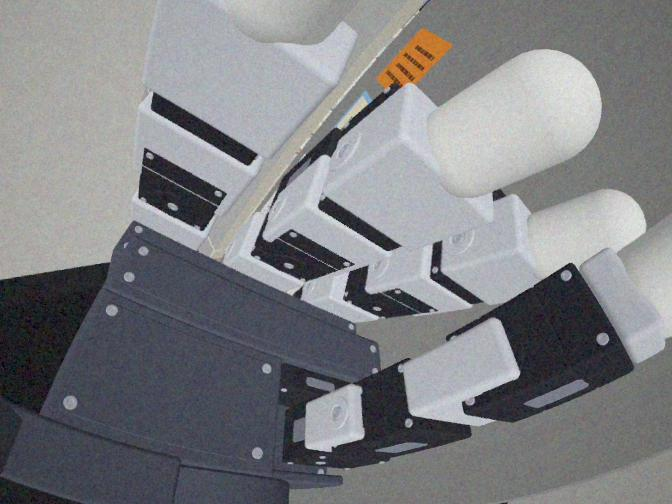

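Request:
{"api": "move", "payload": {"target": [[0,0,0,0,0,0,-0.69,0.08,-0.766,-0.4,-0.69,-0.08,-0.766,-0.4,0.5,0,0.67,0.15,0.854,-0.677,0.3,0.55,0.2,-0.8,-0.1272,0,-0.0028,0,0.0444,0,0.8,0,-0.58,-0.7,0.8,0,-0.58,-0.7,0.8,0,-0.58,-0.7,0.571,-0.678,-0.226,-0.168,0.4,-0.5],[0,0,0,0,0,0,-0.69,0.08,-0.766,-0.4,-0.69,-0.08,-0.766,-0.4,0.5,0,0.67,0.15,0.854,-0.677,0.3,0.55,0.2,-0.8,-0.2801,0,0.0373,0,0.0889,0,0.8,0,-0.58,-0.7,0.8,0,-0.58,-0.7,0.8,0,-0.58,-0.7,0.571,-0.678,-0.226,-0.168,0.4,-0.5],[0,0,0,0,0,0,-0.69,0.08,-0.766,-0.4,-0.69,-0.08,-0.766,-0.4,0.5,0,0.67,0.15,0.854,-0.677,0.3,0.55,0.2,-0.8,-0.4191,0,0.1250,0,0.1167,0,0.8,0,-0.58,-0.7,0.8,0,-0.58,-0.7,0.8,0,-0.58,-0.7,0.571,-0.678,-0.226,-0.168,0.4,-0.5],[0,0,0,0,0,0,-0.69,0.08,-0.766,-0.4,-0.69,-0.08,-0.766,-0.4,0.5,0,0.67,0.15,0.854,-0.677,0.3,0.55,0.2,-0.8,-0.5372,0,0.2585,0,0.1167,0,0.8,0,-0.58,-0.7,0.8,0,-0.58,-0.7,0.8,0,-0.58,-0.7,0.571,-0.678,-0.226,-0.168,0.4,-0.5]], "speed": 0.08, "stop_force": 40, "blend": 0.03, "cameras": ["cam_right_wrist","cam_left_wrist"]}}

Scene clock: 4081.77 s.
left_arm: end_effector_position=(+0.3903, +1.1347, +1.0946) hand_goal=(-0.690, +0.080, -0.766, -0.400, -0.690, -0.080, -0.766, -0.400, +0.500, +0.000, +0.670, +0.150, +0.854, -0.678, +0.300, +0.550) hand_measured=(-0.668, +0.082, -0.760, -0.396, -0.670, -0.082, -0.758, -0.396, +0.490, +0.002, +0.644, +0.116, +0.854, -0.678, +0.298, +0.546) hand_current_ma=(+60, +2, +13, +6, +59, -3, +15, +7, -22, +3, -74, -103, +1, +2, -3, -10) hand_state=(blocked, goal, goal, goal, blocked, goal, goal, goal, goal, goal, blocked, blocked, goal, goal, goal, goal) hand_current_limit=0.20 hand_speed=-0.80 end_effector_quat_wxyz=(+0.679, -0.570, +0.297, -0.354) | right_arm: end_effector_position=(+0.3908, +0.1261, +1.2506) hand_goal=(+0.800, +0.000, -0.580, -0.700, +0.800, +0.000, -0.580, -0.700, +0.800, +0.000, -0.580, -0.700, +0.570, -0.678, -0.226, -0.168) hand_measured=(+0.794, +0.000, -0.580, -0.698, +0.792, -0.002, -0.578, -0.698, +0.794, +0.000, -0.578, -0.698, +0.570, -0.678, -0.228, -0.168) hand_current_ma=(-4, +0, +0, +1, -5, +0, +0, +1, -4, +0, +0, +1, +0, +0, -1, +0) hand_state=(goal, goal, goal, goal, goal, goal, goal, goal, goal, goal, goal, goal, goal, goal, goal, goal) hand_current_limit=0.40 hand_speed=-0.50 end_effector_quat_wxyz=(+0.597, -0.597, +0.380, -0.379)
Joint positions: left_arm=[0.854 -1.468 2.338 -1.049 1.811 -0.043] | right_arm=[0.954 -1.248 2.143 2.247 -2.088 -3.141]
Joint torques (N m): left_arm=[-12.07 -20.85 -24.61 -6.88 0.91 1.93] | right_arm=[-9.67 -70.54 -17.82 -5.09 0.72 2.01]
Wrist force (N, zeroed by zero_wrist_force on left_arm): left_arm=[0.6 -0.1 0.7] | right_arm=[0.5 -1.2 2.2]
Wrist torque (N m, zeroed by zero_wrist_force on left_arm): left_arm=[-0.11 -0.11 0.08] | right_arm=[-0.15 -0.05 -0.03]
Wrist force, peak (N, zeroed by zero_wrist_force on left_arm): left_arm=[0.3 0.3 1.4] | right_arm=[11.3 -0.8 -0.3]
Hand target: left_arm +0.3903, +1.1347, +1.0946; +0.679, -0.570, +0.297, -0.354 | right_arm +0.3908, +0.1261, +1.2506; +0.597, -0.597, +0.380, -0.379 (not the last commanded pose)
Off the commanded pose: left_arm 0.000 m, 0 deg | right_arm 0.199 m, 5 deg.
move: held (right_arm; a check stopped the path); path passed 1 of 4 targets; limits=held
pose unreachable (right arm): on one or more control steps of this call, first in action 0 (counted from 0), this arm could not follow its commanded pose, so it was not sent that pose on those steps. It may still have moved: this result reports where it is.
cause: moving toward the commanded pose would bring two parts of the arm too close to each other (joints 4 (wrist 1) to 6 (wrist 3) lie between them).
camera_calibration:
cam_left_wrist: T_world_to_cam=[[-0.557143, 0.550704, 0.621543, -1.1212], [-0.396938, -0.834039, 0.38317, 0.635145], [0.729405, -0.0332337, 0.683275, -0.868065], [0, 0, 0, 1]] pos_world=[0.260618, 1.11833, 1.04663]
cam_right_wrist: T_world_to_cam=[[-0.353734, 0.700315, -0.620025, 0.85216], [-0.807436, 0.105979, 0.580358, -0.462749], [0.472143, 0.705923, 0.527972, -0.807168], [0, 0, 0, 1]] pos_world=[0.308896, 0.022059, 1.22308]

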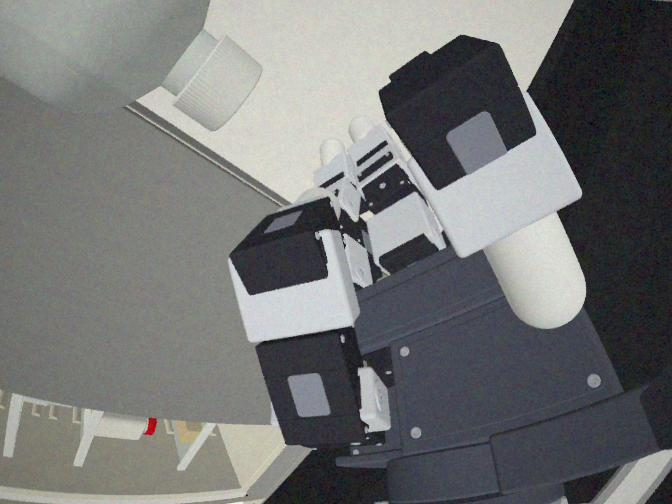

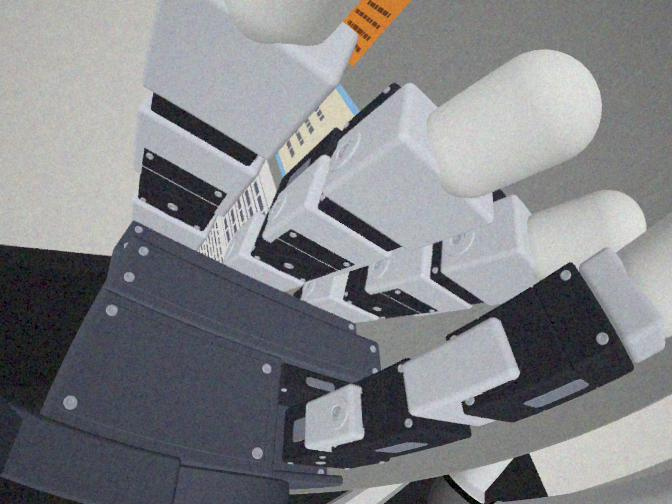

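Request:
{"api": "move", "payload": {"target": [[0,0,0,0,0,0,-0.69,0.08,-0.766,-0.4,-0.69,-0.08,-0.766,-0.4,0.5,0,0.67,0.15,0.854,-0.677,0.3,0.55,0.2,-0.8,0.1089,0,-0.1448,0,-0.11,0,0.8,0,-0.58,-0.7,0.8,0,-0.58,-0.7,0.8,0,-0.58,-0.7,0.571,-0.678,-0.226,-0.168,0.4,-0.5],[0,0,0,0,0,0,-0.69,0.08,-0.766,-0.4,-0.69,-0.08,-0.766,-0.4,0.5,0,0.67,0.15,0.854,-0.677,0.3,0.55,0.2,-0.8,-0.0003,0,-0.2592,0,-0.2489,0,0.8,0,-0.58,-0.7,0.8,0,-0.58,-0.7,0.8,0,-0.58,-0.7,0.571,-0.678,-0.226,-0.168,0.4,-0.5]], "speed": 0.15, "blend": 0.02}}

Request:
{"api": "move", "payload": {"target": [0,0,0,0,0,0,-0.69,0.08,-0.766,-0.4,-0.69,-0.08,-0.766,-0.4,0.5,0,0.67,0.15,0.854,-0.677,0.3,0.55,0.2,-0.8,0,0,0,0,0,0,-0.754,0,-0.58,-0.7,-0.754,0,-0.58,-0.7,-0.754,0,-0.58,-0.7,0.2,-0.678,-0.9,-0.168,0.4,-0.7], "speed": 0.15, "cameras": ["cam_right_wrist"]}}

Scene clock: 4121.63 s.
left_arm: end_effector_position=(+0.3903, +1.1347, +1.0946) hand_goal=(-0.690, +0.080, -0.766, -0.400, -0.690, -0.080, -0.766, -0.400, +0.500, +0.000, +0.670, +0.150, +0.854, -0.678, +0.300, +0.550) hand_measured=(-0.668, +0.082, -0.760, -0.396, -0.670, -0.082, -0.758, -0.396, +0.490, +0.002, +0.644, +0.116, +0.854, -0.678, +0.298, +0.546) hand_current_ma=(+60, +2, +13, +6, +59, -3, +15, +7, -22, +3, -74, -103, +1, +2, -3, -10) hand_state=(blocked, goal, goal, goal, blocked, goal, goal, goal, goal, goal, blocked, blocked, goal, goal, goal, goal) hand_current_limit=0.20 hand_speed=-0.80 end_effector_quat_wxyz=(+0.679, -0.570, +0.297, -0.354) | right_arm: end_effector_position=(+0.2499, +0.0604, +1.2507) hand_goal=(+0.800, +0.000, -0.580, -0.700, +0.800, +0.000, -0.580, -0.700, +0.800, +0.000, -0.580, -0.700, +0.570, -0.678, -0.226, -0.168) hand_measured=(+0.794, +0.000, -0.580, -0.698, +0.792, -0.002, -0.578, -0.698, +0.794, +0.000, -0.578, -0.698, +0.570, -0.678, -0.228, -0.168) hand_current_ma=(-4, +0, +0, +1, -5, +0, +0, +1, -4, +0, +0, +1, +0, +0, -1, +0) hand_state=(goal, goal, goal, goal, goal, goal, goal, goal, goal, goal, goal, goal, goal, goal, goal, goal) hand_current_limit=0.40 hand_speed=-0.50 end_effector_quat_wxyz=(+0.696, -0.696, +0.124, -0.124)
Joint positions: left_arm=[0.854 -1.468 2.338 -1.049 1.811 -0.043] | right_arm=[0.673 -1.475 2.455 2.161 -1.025 -3.141]
Joint torques (N m): left_arm=[-13.36 -21.66 -25.18 -6.83 0.93 2.32] | right_arm=[6.03 -18.7 -27.86 1.59 1.09 2.12]
Wrist force (N, zeroed by zero_wrist_force on left_arm): left_arm=[0.8 -0.2 0.7] | right_arm=[0.8 -1.1 1.7]
Wrist torque (N m, zeroed by zero_wrist_force on left_arm): left_arm=[-0.12 -0.12 0.09] | right_arm=[-0.12 -0.06 0.00]
Wrist force, peak (N, zeroed by zero_wrist_force on left_arm): left_arm=[0.9 -0.5 1.2] | right_arm=[-0.7 -1.3 3.1]
Hand target: left_arm +0.3903, +1.1347, +1.0946; +0.679, -0.570, +0.297, -0.354 | right_arm +0.2498, +0.0605, +1.2506; +0.696, -0.696, +0.124, -0.123
Off the commanded pose: left_arm 0.000 m, 0 deg | right_arm 0.000 m, 0 deg.
move: done

Scene clock: 4123.47 s.
left_arm: end_effector_position=(+0.3903, +1.1347, +1.0946) hand_goal=(-0.690, +0.080, -0.766, -0.400, -0.690, -0.080, -0.766, -0.400, +0.500, +0.000, +0.670, +0.150, +0.854, -0.678, +0.300, +0.550) hand_measured=(-0.668, +0.082, -0.760, -0.396, -0.670, -0.082, -0.758, -0.396, +0.490, +0.002, +0.644, +0.116, +0.854, -0.678, +0.298, +0.546) hand_current_ma=(+60, +2, +13, +6, +59, -3, +15, +7, -22, +3, -74, -103, +1, +2, -3, -10) hand_state=(blocked, goal, goal, goal, blocked, goal, goal, goal, goal, goal, blocked, blocked, goal, goal, goal, goal) hand_current_limit=0.20 hand_speed=-0.80 end_effector_quat_wxyz=(+0.679, -0.570, +0.297, -0.354) | right_arm: end_effector_position=(+0.2498, +0.0605, +1.2506) hand_goal=(-0.754, +0.000, -0.580, -0.700, -0.754, +0.000, -0.580, -0.700, -0.754, +0.000, -0.580, -0.700, +0.200, -0.678, -0.900, -0.168) hand_measured=(-0.728, +0.000, -0.580, -0.698, -0.208, -0.002, -0.552, -0.688, -0.730, +0.000, -0.578, -0.698, +0.210, -0.678, -0.892, -0.168) hand_current_ma=(+36, +0, +0, +1, +385, +0, +34, +10, +29, +0, +0, +1, +7, +0, +8, +0) hand_state=(blocked, goal, goal, goal, blocked, goal, blocked, goal, blocked, goal, goal, goal, goal, goal, goal, goal) hand_current_limit=0.40 hand_speed=-0.70 end_effector_quat_wxyz=(+0.696, -0.696, +0.124, -0.123)
Joint positions: left_arm=[0.854 -1.468 2.338 -1.049 1.811 -0.043] | right_arm=[0.673 -1.475 2.455 2.161 -1.025 -3.141]
Joint torques (N m): left_arm=[-12.83 -22.71 -25.09 -6.44 0.97 2.53] | right_arm=[8.1 -19.35 -16.32 0.99 1.17 -0.1]
Wrist force (N, zeroed by zero_wrist_force on left_arm): left_arm=[0.8 -0.3 0.6] | right_arm=[1.0 -1.2 -0.8]
Wrist torque (N m, zeroed by zero_wrist_force on left_arm): left_arm=[-0.12 -0.12 0.10] | right_arm=[-0.40 0.00 -0.01]
Wrist force, peak (N, zeroed by zero_wrist_force on left_arm): left_arm=[0.8 -0.3 1.2] | right_arm=[0.6 -1.3 2.1]
Hand target: left_arm +0.3903, +1.1347, +1.0946; +0.679, -0.570, +0.297, -0.354 | right_arm +0.2498, +0.0605, +1.2506; +0.696, -0.696, +0.124, -0.123
Off the commanded pose: left_arm 0.000 m, 0 deg | right_arm 0.000 m, 0 deg.
move: done
camera_calibration:
cam_right_wrist: T_world_to_cam=[[-0.744418, 0.247968, -0.619963, 0.973209], [-0.647646, -0.494066, 0.580046, -0.572907], [-0.16247, 0.833313, 0.528387, -0.543952], [0, 0, 0, 1]] pos_world=[0.265057, -0.0710959, 1.22308]
Images, in order (width x height): cam_right_wrist 672x504.

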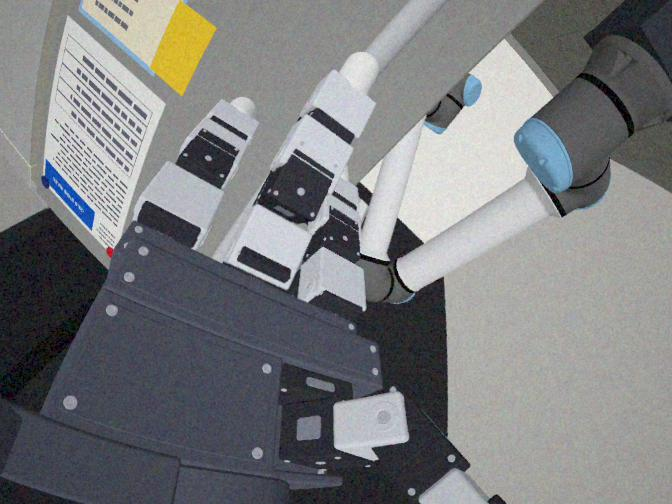

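Request:
{"api": "move", "payload": {"target": [0,0,0,0,0,0,-0.69,0.08,-0.766,-0.4,-0.69,-0.08,-0.766,-0.4,0.5,0,0.67,0.15,0.854,-0.677,0.3,0.55,0.2,-0.8,0,0,0,0,0,0,0.8,0,-0.58,-0.7,0.8,0,-0.58,-0.7,0.8,0,-0.58,-0.7,0.571,-0.678,-0.226,-0.168,0.4,-0.5], "speed": 0.15}}

Request:
{"api": "move", "payload": {"target": [[0,0,0,0,0,0,-0.69,0.08,-0.766,-0.4,-0.69,-0.08,-0.766,-0.4,0.5,0,0.67,0.15,0.854,-0.677,0.3,0.55,0.2,-0.8,-0.0922,0,0.2440,0,0.0089,0,0.8,0,-0.58,-0.7,0.8,0,-0.58,-0.7,0.8,0,-0.58,-0.7,0.571,-0.678,-0.226,-0.168,0.4,-0.5],[0,0,0,0,0,0,-0.69,0.08,-0.766,-0.4,-0.69,-0.08,-0.766,-0.4,0.5,0,0.67,0.15,0.854,-0.677,0.3,0.55,0.2,-0.8,-0.1368,0,0.4213,0,0.0422,0,0.8,0,-0.58,-0.7,0.8,0,-0.58,-0.7,0.8,0,-0.58,-0.7,0.571,-0.678,-0.226,-0.168,0.4,-0.5],[0,0,0,0,0,0,-0.69,0.08,-0.766,-0.4,-0.69,-0.08,-0.766,-0.4,0.5,0,0.67,0.15,0.854,-0.677,0.3,0.55,0.2,-0.8,-0.1373,0,0.6043,0,0.0867,0,0.8,0,-0.58,-0.7,0.8,0,-0.58,-0.7,0.8,0,-0.58,-0.7,0.571,-0.678,-0.226,-0.168,0.4,-0.5]], "speed": 0.08, "stop_force": 40, "blend": 0.03, "cameras": ["cam_right_wrist"]}}

Scene clock: 4175.77 s.
left_arm: end_effector_position=(+0.3903, +1.1347, +1.0946) hand_goal=(-0.690, +0.080, -0.766, -0.400, -0.690, -0.080, -0.766, -0.400, +0.500, +0.000, +0.670, +0.150, +0.854, -0.678, +0.300, +0.550) hand_measured=(-0.668, +0.082, -0.760, -0.396, -0.670, -0.082, -0.758, -0.396, +0.490, +0.002, +0.644, +0.116, +0.854, -0.678, +0.298, +0.546) hand_current_ma=(+60, +2, +13, +6, +59, -3, +15, +7, -22, +3, -74, -103, +1, +2, -3, -10) hand_state=(blocked, goal, goal, goal, blocked, goal, goal, goal, goal, goal, blocked, blocked, goal, goal, goal, goal) hand_current_limit=0.20 hand_speed=-0.80 end_effector_quat_wxyz=(+0.679, -0.570, +0.297, -0.354) | right_arm: end_effector_position=(+0.2498, +0.0605, +1.2506) hand_goal=(+0.800, +0.000, -0.580, -0.700, +0.800, +0.000, -0.580, -0.700, +0.800, +0.000, -0.580, -0.700, +0.570, -0.678, -0.226, -0.168) hand_measured=(+0.792, +0.000, -0.580, -0.698, +0.792, +0.000, -0.578, -0.698, +0.792, +0.000, -0.578, -0.698, +0.568, -0.678, -0.228, -0.168) hand_current_ma=(-6, +0, +0, +1, -5, +0, +1, +1, -5, +0, +0, +1, -1, +0, -1, +0) hand_state=(goal, goal, goal, goal, goal, goal, goal, goal, goal, goal, goal, goal, goal, goal, goal, goal) hand_current_limit=0.40 hand_speed=-0.50 end_effector_quat_wxyz=(+0.696, -0.696, +0.124, -0.123)
Joint positions: left_arm=[0.854 -1.468 2.338 -1.049 1.811 -0.043] | right_arm=[0.673 -1.475 2.455 2.161 -1.025 -3.141]
Joint torques (N m): left_arm=[-13.46 -20.23 -23.66 -6.62 0.7 2.01] | right_arm=[6.79 -21.7 -16.19 -1.12 0.96 -2.47]
Wrist force (N, zeroed by zero_wrist_force on left_arm): left_arm=[0.8 -0.2 1.2] | right_arm=[0.9 -0.9 1.7]
Wrist torque (N m, zeroed by zero_wrist_force on left_arm): left_arm=[-0.17 -0.12 0.09] | right_arm=[-0.08 -0.06 0.01]
Wrist force, peak (N, zeroed by zero_wrist_force on left_arm): left_arm=[0.9 -0.5 1.1] | right_arm=[1.1 -1.2 2.2]
Hand target: left_arm +0.3903, +1.1347, +1.0946; +0.679, -0.570, +0.297, -0.354 | right_arm +0.2498, +0.0605, +1.2506; +0.696, -0.696, +0.124, -0.123
Off the commanded pose: left_arm 0.000 m, 0 deg | right_arm 0.000 m, 0 deg.
move: done

Scene clock: 4181.87 s.
left_arm: end_effector_position=(+0.3903, +1.1347, +1.0946) hand_goal=(-0.690, +0.080, -0.766, -0.400, -0.690, -0.080, -0.766, -0.400, +0.500, +0.000, +0.670, +0.150, +0.854, -0.678, +0.300, +0.550) hand_measured=(-0.668, +0.082, -0.760, -0.396, -0.670, -0.082, -0.758, -0.396, +0.490, +0.002, +0.644, +0.116, +0.854, -0.678, +0.298, +0.546) hand_current_ma=(+60, +2, +13, +6, +59, -3, +15, +7, -22, +3, -74, -103, +1, +2, -3, -10) hand_state=(blocked, goal, goal, goal, blocked, goal, goal, goal, goal, goal, blocked, blocked, goal, goal, goal, goal) hand_current_limit=0.20 hand_speed=-0.80 end_effector_quat_wxyz=(+0.679, -0.570, +0.297, -0.354) | right_arm: end_effector_position=(+0.2974, +0.4292, +1.2507) hand_goal=(+0.800, +0.000, -0.580, -0.700, +0.800, +0.000, -0.580, -0.700, +0.800, +0.000, -0.580, -0.700, +0.570, -0.678, -0.226, -0.168) hand_measured=(+0.792, +0.000, -0.580, -0.698, +0.798, +0.000, -0.578, -0.698, +0.800, +0.000, -0.578, -0.698, +0.568, -0.678, -0.228, -0.168) hand_current_ma=(-5, +0, +0, +1, -1, +0, +0, +1, +0, +0, +0, +1, +0, +0, -1, +0) hand_state=(goal, goal, goal, goal, goal, goal, goal, goal, goal, goal, goal, goal, goal, goal, goal, goal) hand_current_limit=0.40 hand_speed=-0.50 end_effector_quat_wxyz=(+0.673, -0.673, +0.217, -0.217)
Joint positions: left_arm=[0.854 -1.468 2.338 -1.049 1.811 -0.043] | right_arm=[1.126 -0.99 1.711 2.421 -1.75 -3.141]
Joint torques (N m): left_arm=[-13.35 -21.48 -25.13 -6.18 1.07 2.21] | right_arm=[-9.7 -96.29 -40.16 -5.45 -1.52 -2.73]
Wrist force (N, zeroed by zero_wrist_force on left_arm): left_arm=[0.7 0.0 0.9] | right_arm=[0.4 -1.3 2.2]
Wrist torque (N m, zeroed by zero_wrist_force on left_arm): left_arm=[-0.11 -0.12 0.09] | right_arm=[-0.14 -0.04 -0.04]
Wrist force, peak (N, zeroed by zero_wrist_force on left_arm): left_arm=[0.7 -0.4 1.3] | right_arm=[-24.1 0.5 -11.7]
Hand target: left_arm +0.3903, +1.1347, +1.0946; +0.679, -0.570, +0.297, -0.354 | right_arm +0.2974, +0.4292, +1.2507; +0.673, -0.673, +0.217, -0.217
Off the commanded pose: left_arm 0.000 m, 0 deg | right_arm 0.000 m, 0 deg.
move: done
camera_calibration:
cam_right_wrist: T_world_to_cam=[[-0.650352, 0.43902, -0.619922, 0.807163], [-0.756604, -0.301554, 0.580186, -0.410414], [0.0677731, 0.846361, 0.528281, -0.917482], [0, 0, 0, 1]] pos_world=[0.2766, 0.298398, 1.22318]
Images, in order (width x height): cam_right_wrist 672x504.

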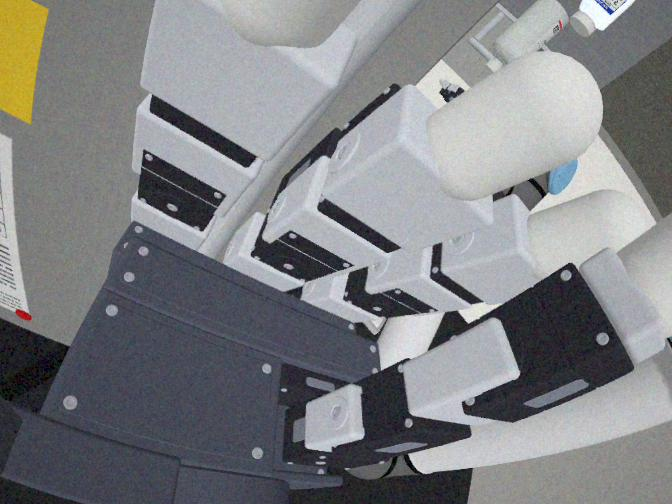

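Request:
{"api": "move", "payload": {"target": [[0,0,0,0,0,0,-0.69,0.08,-0.766,-0.4,-0.69,-0.08,-0.766,-0.4,0.5,0,0.67,0.15,0.854,-0.677,0.3,0.55,0.2,-0.8,-0.0009,0,0.1857,0,0.0517,0,0.8,0,-0.58,-0.7,0.8,0,-0.58,-0.7,0.8,0,-0.58,-0.7,0.571,-0.678,-0.226,-0.168,0.4,-0.5],[0,0,0,0,0,0,-0.69,0.08,-0.766,-0.4,-0.69,-0.08,-0.766,-0.4,0.5,0,0.67,0.15,0.854,-0.677,0.3,0.55,0.2,-0.8,0.0359,0,0.3230,0,0.0517,0,0.8,0,-0.58,-0.7,0.8,0,-0.58,-0.7,0.8,0,-0.58,-0.7,0.571,-0.678,-0.226,-0.168,0.4,-0.5],[0,0,0,0,0,0,-0.69,0.08,-0.766,-0.4,-0.69,-0.08,-0.766,-0.4,0.5,0,0.67,0.15,0.854,-0.677,0.3,0.55,0.2,-0.8,0.1058,0,0.4614,0,0.0683,0,0.8,0,-0.58,-0.7,0.8,0,-0.58,-0.7,0.8,0,-0.58,-0.7,0.571,-0.678,-0.226,-0.168,0.4,-0.5]], "speed": 0.07, "stop_force": 35, "blend": 0.03, "cameras": ["cam_right_wrist"]}}

Scene clock: 4201.77 s.
left_arm: end_effector_position=(+0.3903, +1.1347, +1.0946) hand_goal=(-0.690, +0.080, -0.766, -0.400, -0.690, -0.080, -0.766, -0.400, +0.500, +0.000, +0.670, +0.150, +0.854, -0.678, +0.300, +0.550) hand_measured=(-0.668, +0.082, -0.760, -0.396, -0.670, -0.082, -0.758, -0.396, +0.490, +0.002, +0.644, +0.116, +0.854, -0.678, +0.298, +0.546) hand_current_ma=(+60, +2, +13, +6, +59, -3, +15, +7, -22, +3, -74, -103, +1, +2, -3, -10) hand_state=(blocked, goal, goal, goal, blocked, goal, goal, goal, goal, goal, blocked, blocked, goal, goal, goal, goal) hand_current_limit=0.20 hand_speed=-0.80 end_effector_quat_wxyz=(+0.679, -0.570, +0.297, -0.354) | right_arm: end_effector_position=(+0.5106, +0.6168, +1.2506) hand_goal=(+0.800, +0.000, -0.580, -0.700, +0.800, +0.000, -0.580, -0.700, +0.800, +0.000, -0.580, -0.700, +0.570, -0.678, -0.226, -0.168) hand_measured=(+0.792, +0.000, -0.580, -0.698, +0.790, +0.000, -0.578, -0.698, +0.798, +0.000, -0.578, -0.698, +0.568, -0.678, -0.228, -0.168) hand_current_ma=(-5, +0, +0, +1, -7, +0, +0, +1, +0, +0, +0, +1, +0, +0, -1, +0) hand_state=(goal, goal, goal, goal, goal, goal, goal, goal, goal, goal, goal, goal, goal, goal, goal, goal) hand_current_limit=0.40 hand_speed=-0.50 end_effector_quat_wxyz=(+0.646, -0.646, +0.288, -0.288)
Joint positions: left_arm=[0.854 -1.468 2.338 -1.049 1.811 -0.043] | right_arm=[1.068 -0.616 1.008 2.749 -1.907 -3.141]
Joint torques (N m): left_arm=[-11.7 -23.58 -24.07 -6.55 0.47 2.44] | right_arm=[8.16 -127.03 -47 -5.27 0.85 0.87]
Wrist force (N, zeroed by zero_wrist_force on left_arm): left_arm=[0.6 0.1 0.9] | right_arm=[0.5 -1.4 2.5]
Wrist torque (N m, zeroed by zero_wrist_force on left_arm): left_arm=[-0.10 -0.10 0.07] | right_arm=[-0.19 -0.09 -0.04]
Wrist force, peak (N, zeroed by zero_wrist_force on left_arm): left_arm=[0.9 -0.3 1.3] | right_arm=[3.6 -0.3 -12.6]
Hand target: left_arm +0.3903, +1.1347, +1.0946; +0.679, -0.570, +0.297, -0.354 | right_arm +0.5106, +0.6168, +1.2506; +0.646, -0.646, +0.288, -0.288
Off the commanded pose: left_arm 0.000 m, 0 deg | right_arm 0.000 m, 0 deg.
move: done
camera_calibration:
cam_right_wrist: T_world_to_cam=[[-0.542006, 0.567358, -0.619947, 0.729024], [-0.803417, -0.133464, 0.580267, -0.272274], [0.246479, 0.812583, 0.528163, -1.16088], [0, 0, 0, 1]] pos_world=[0.462518, 0.493357, 1.22308]
Images, in order (width x height): cam_right_wrist 672x504.

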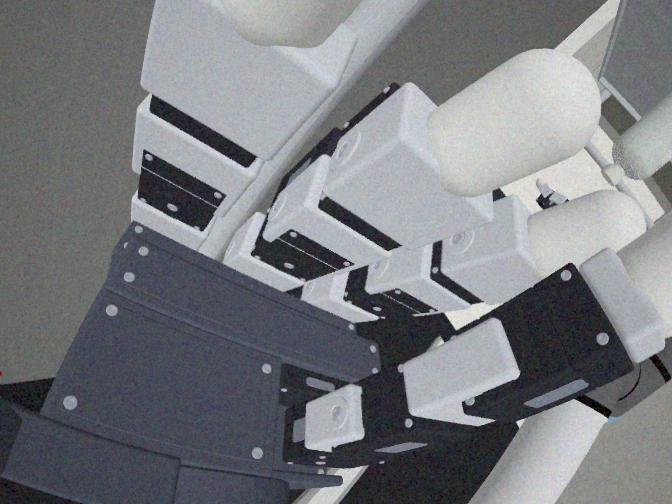

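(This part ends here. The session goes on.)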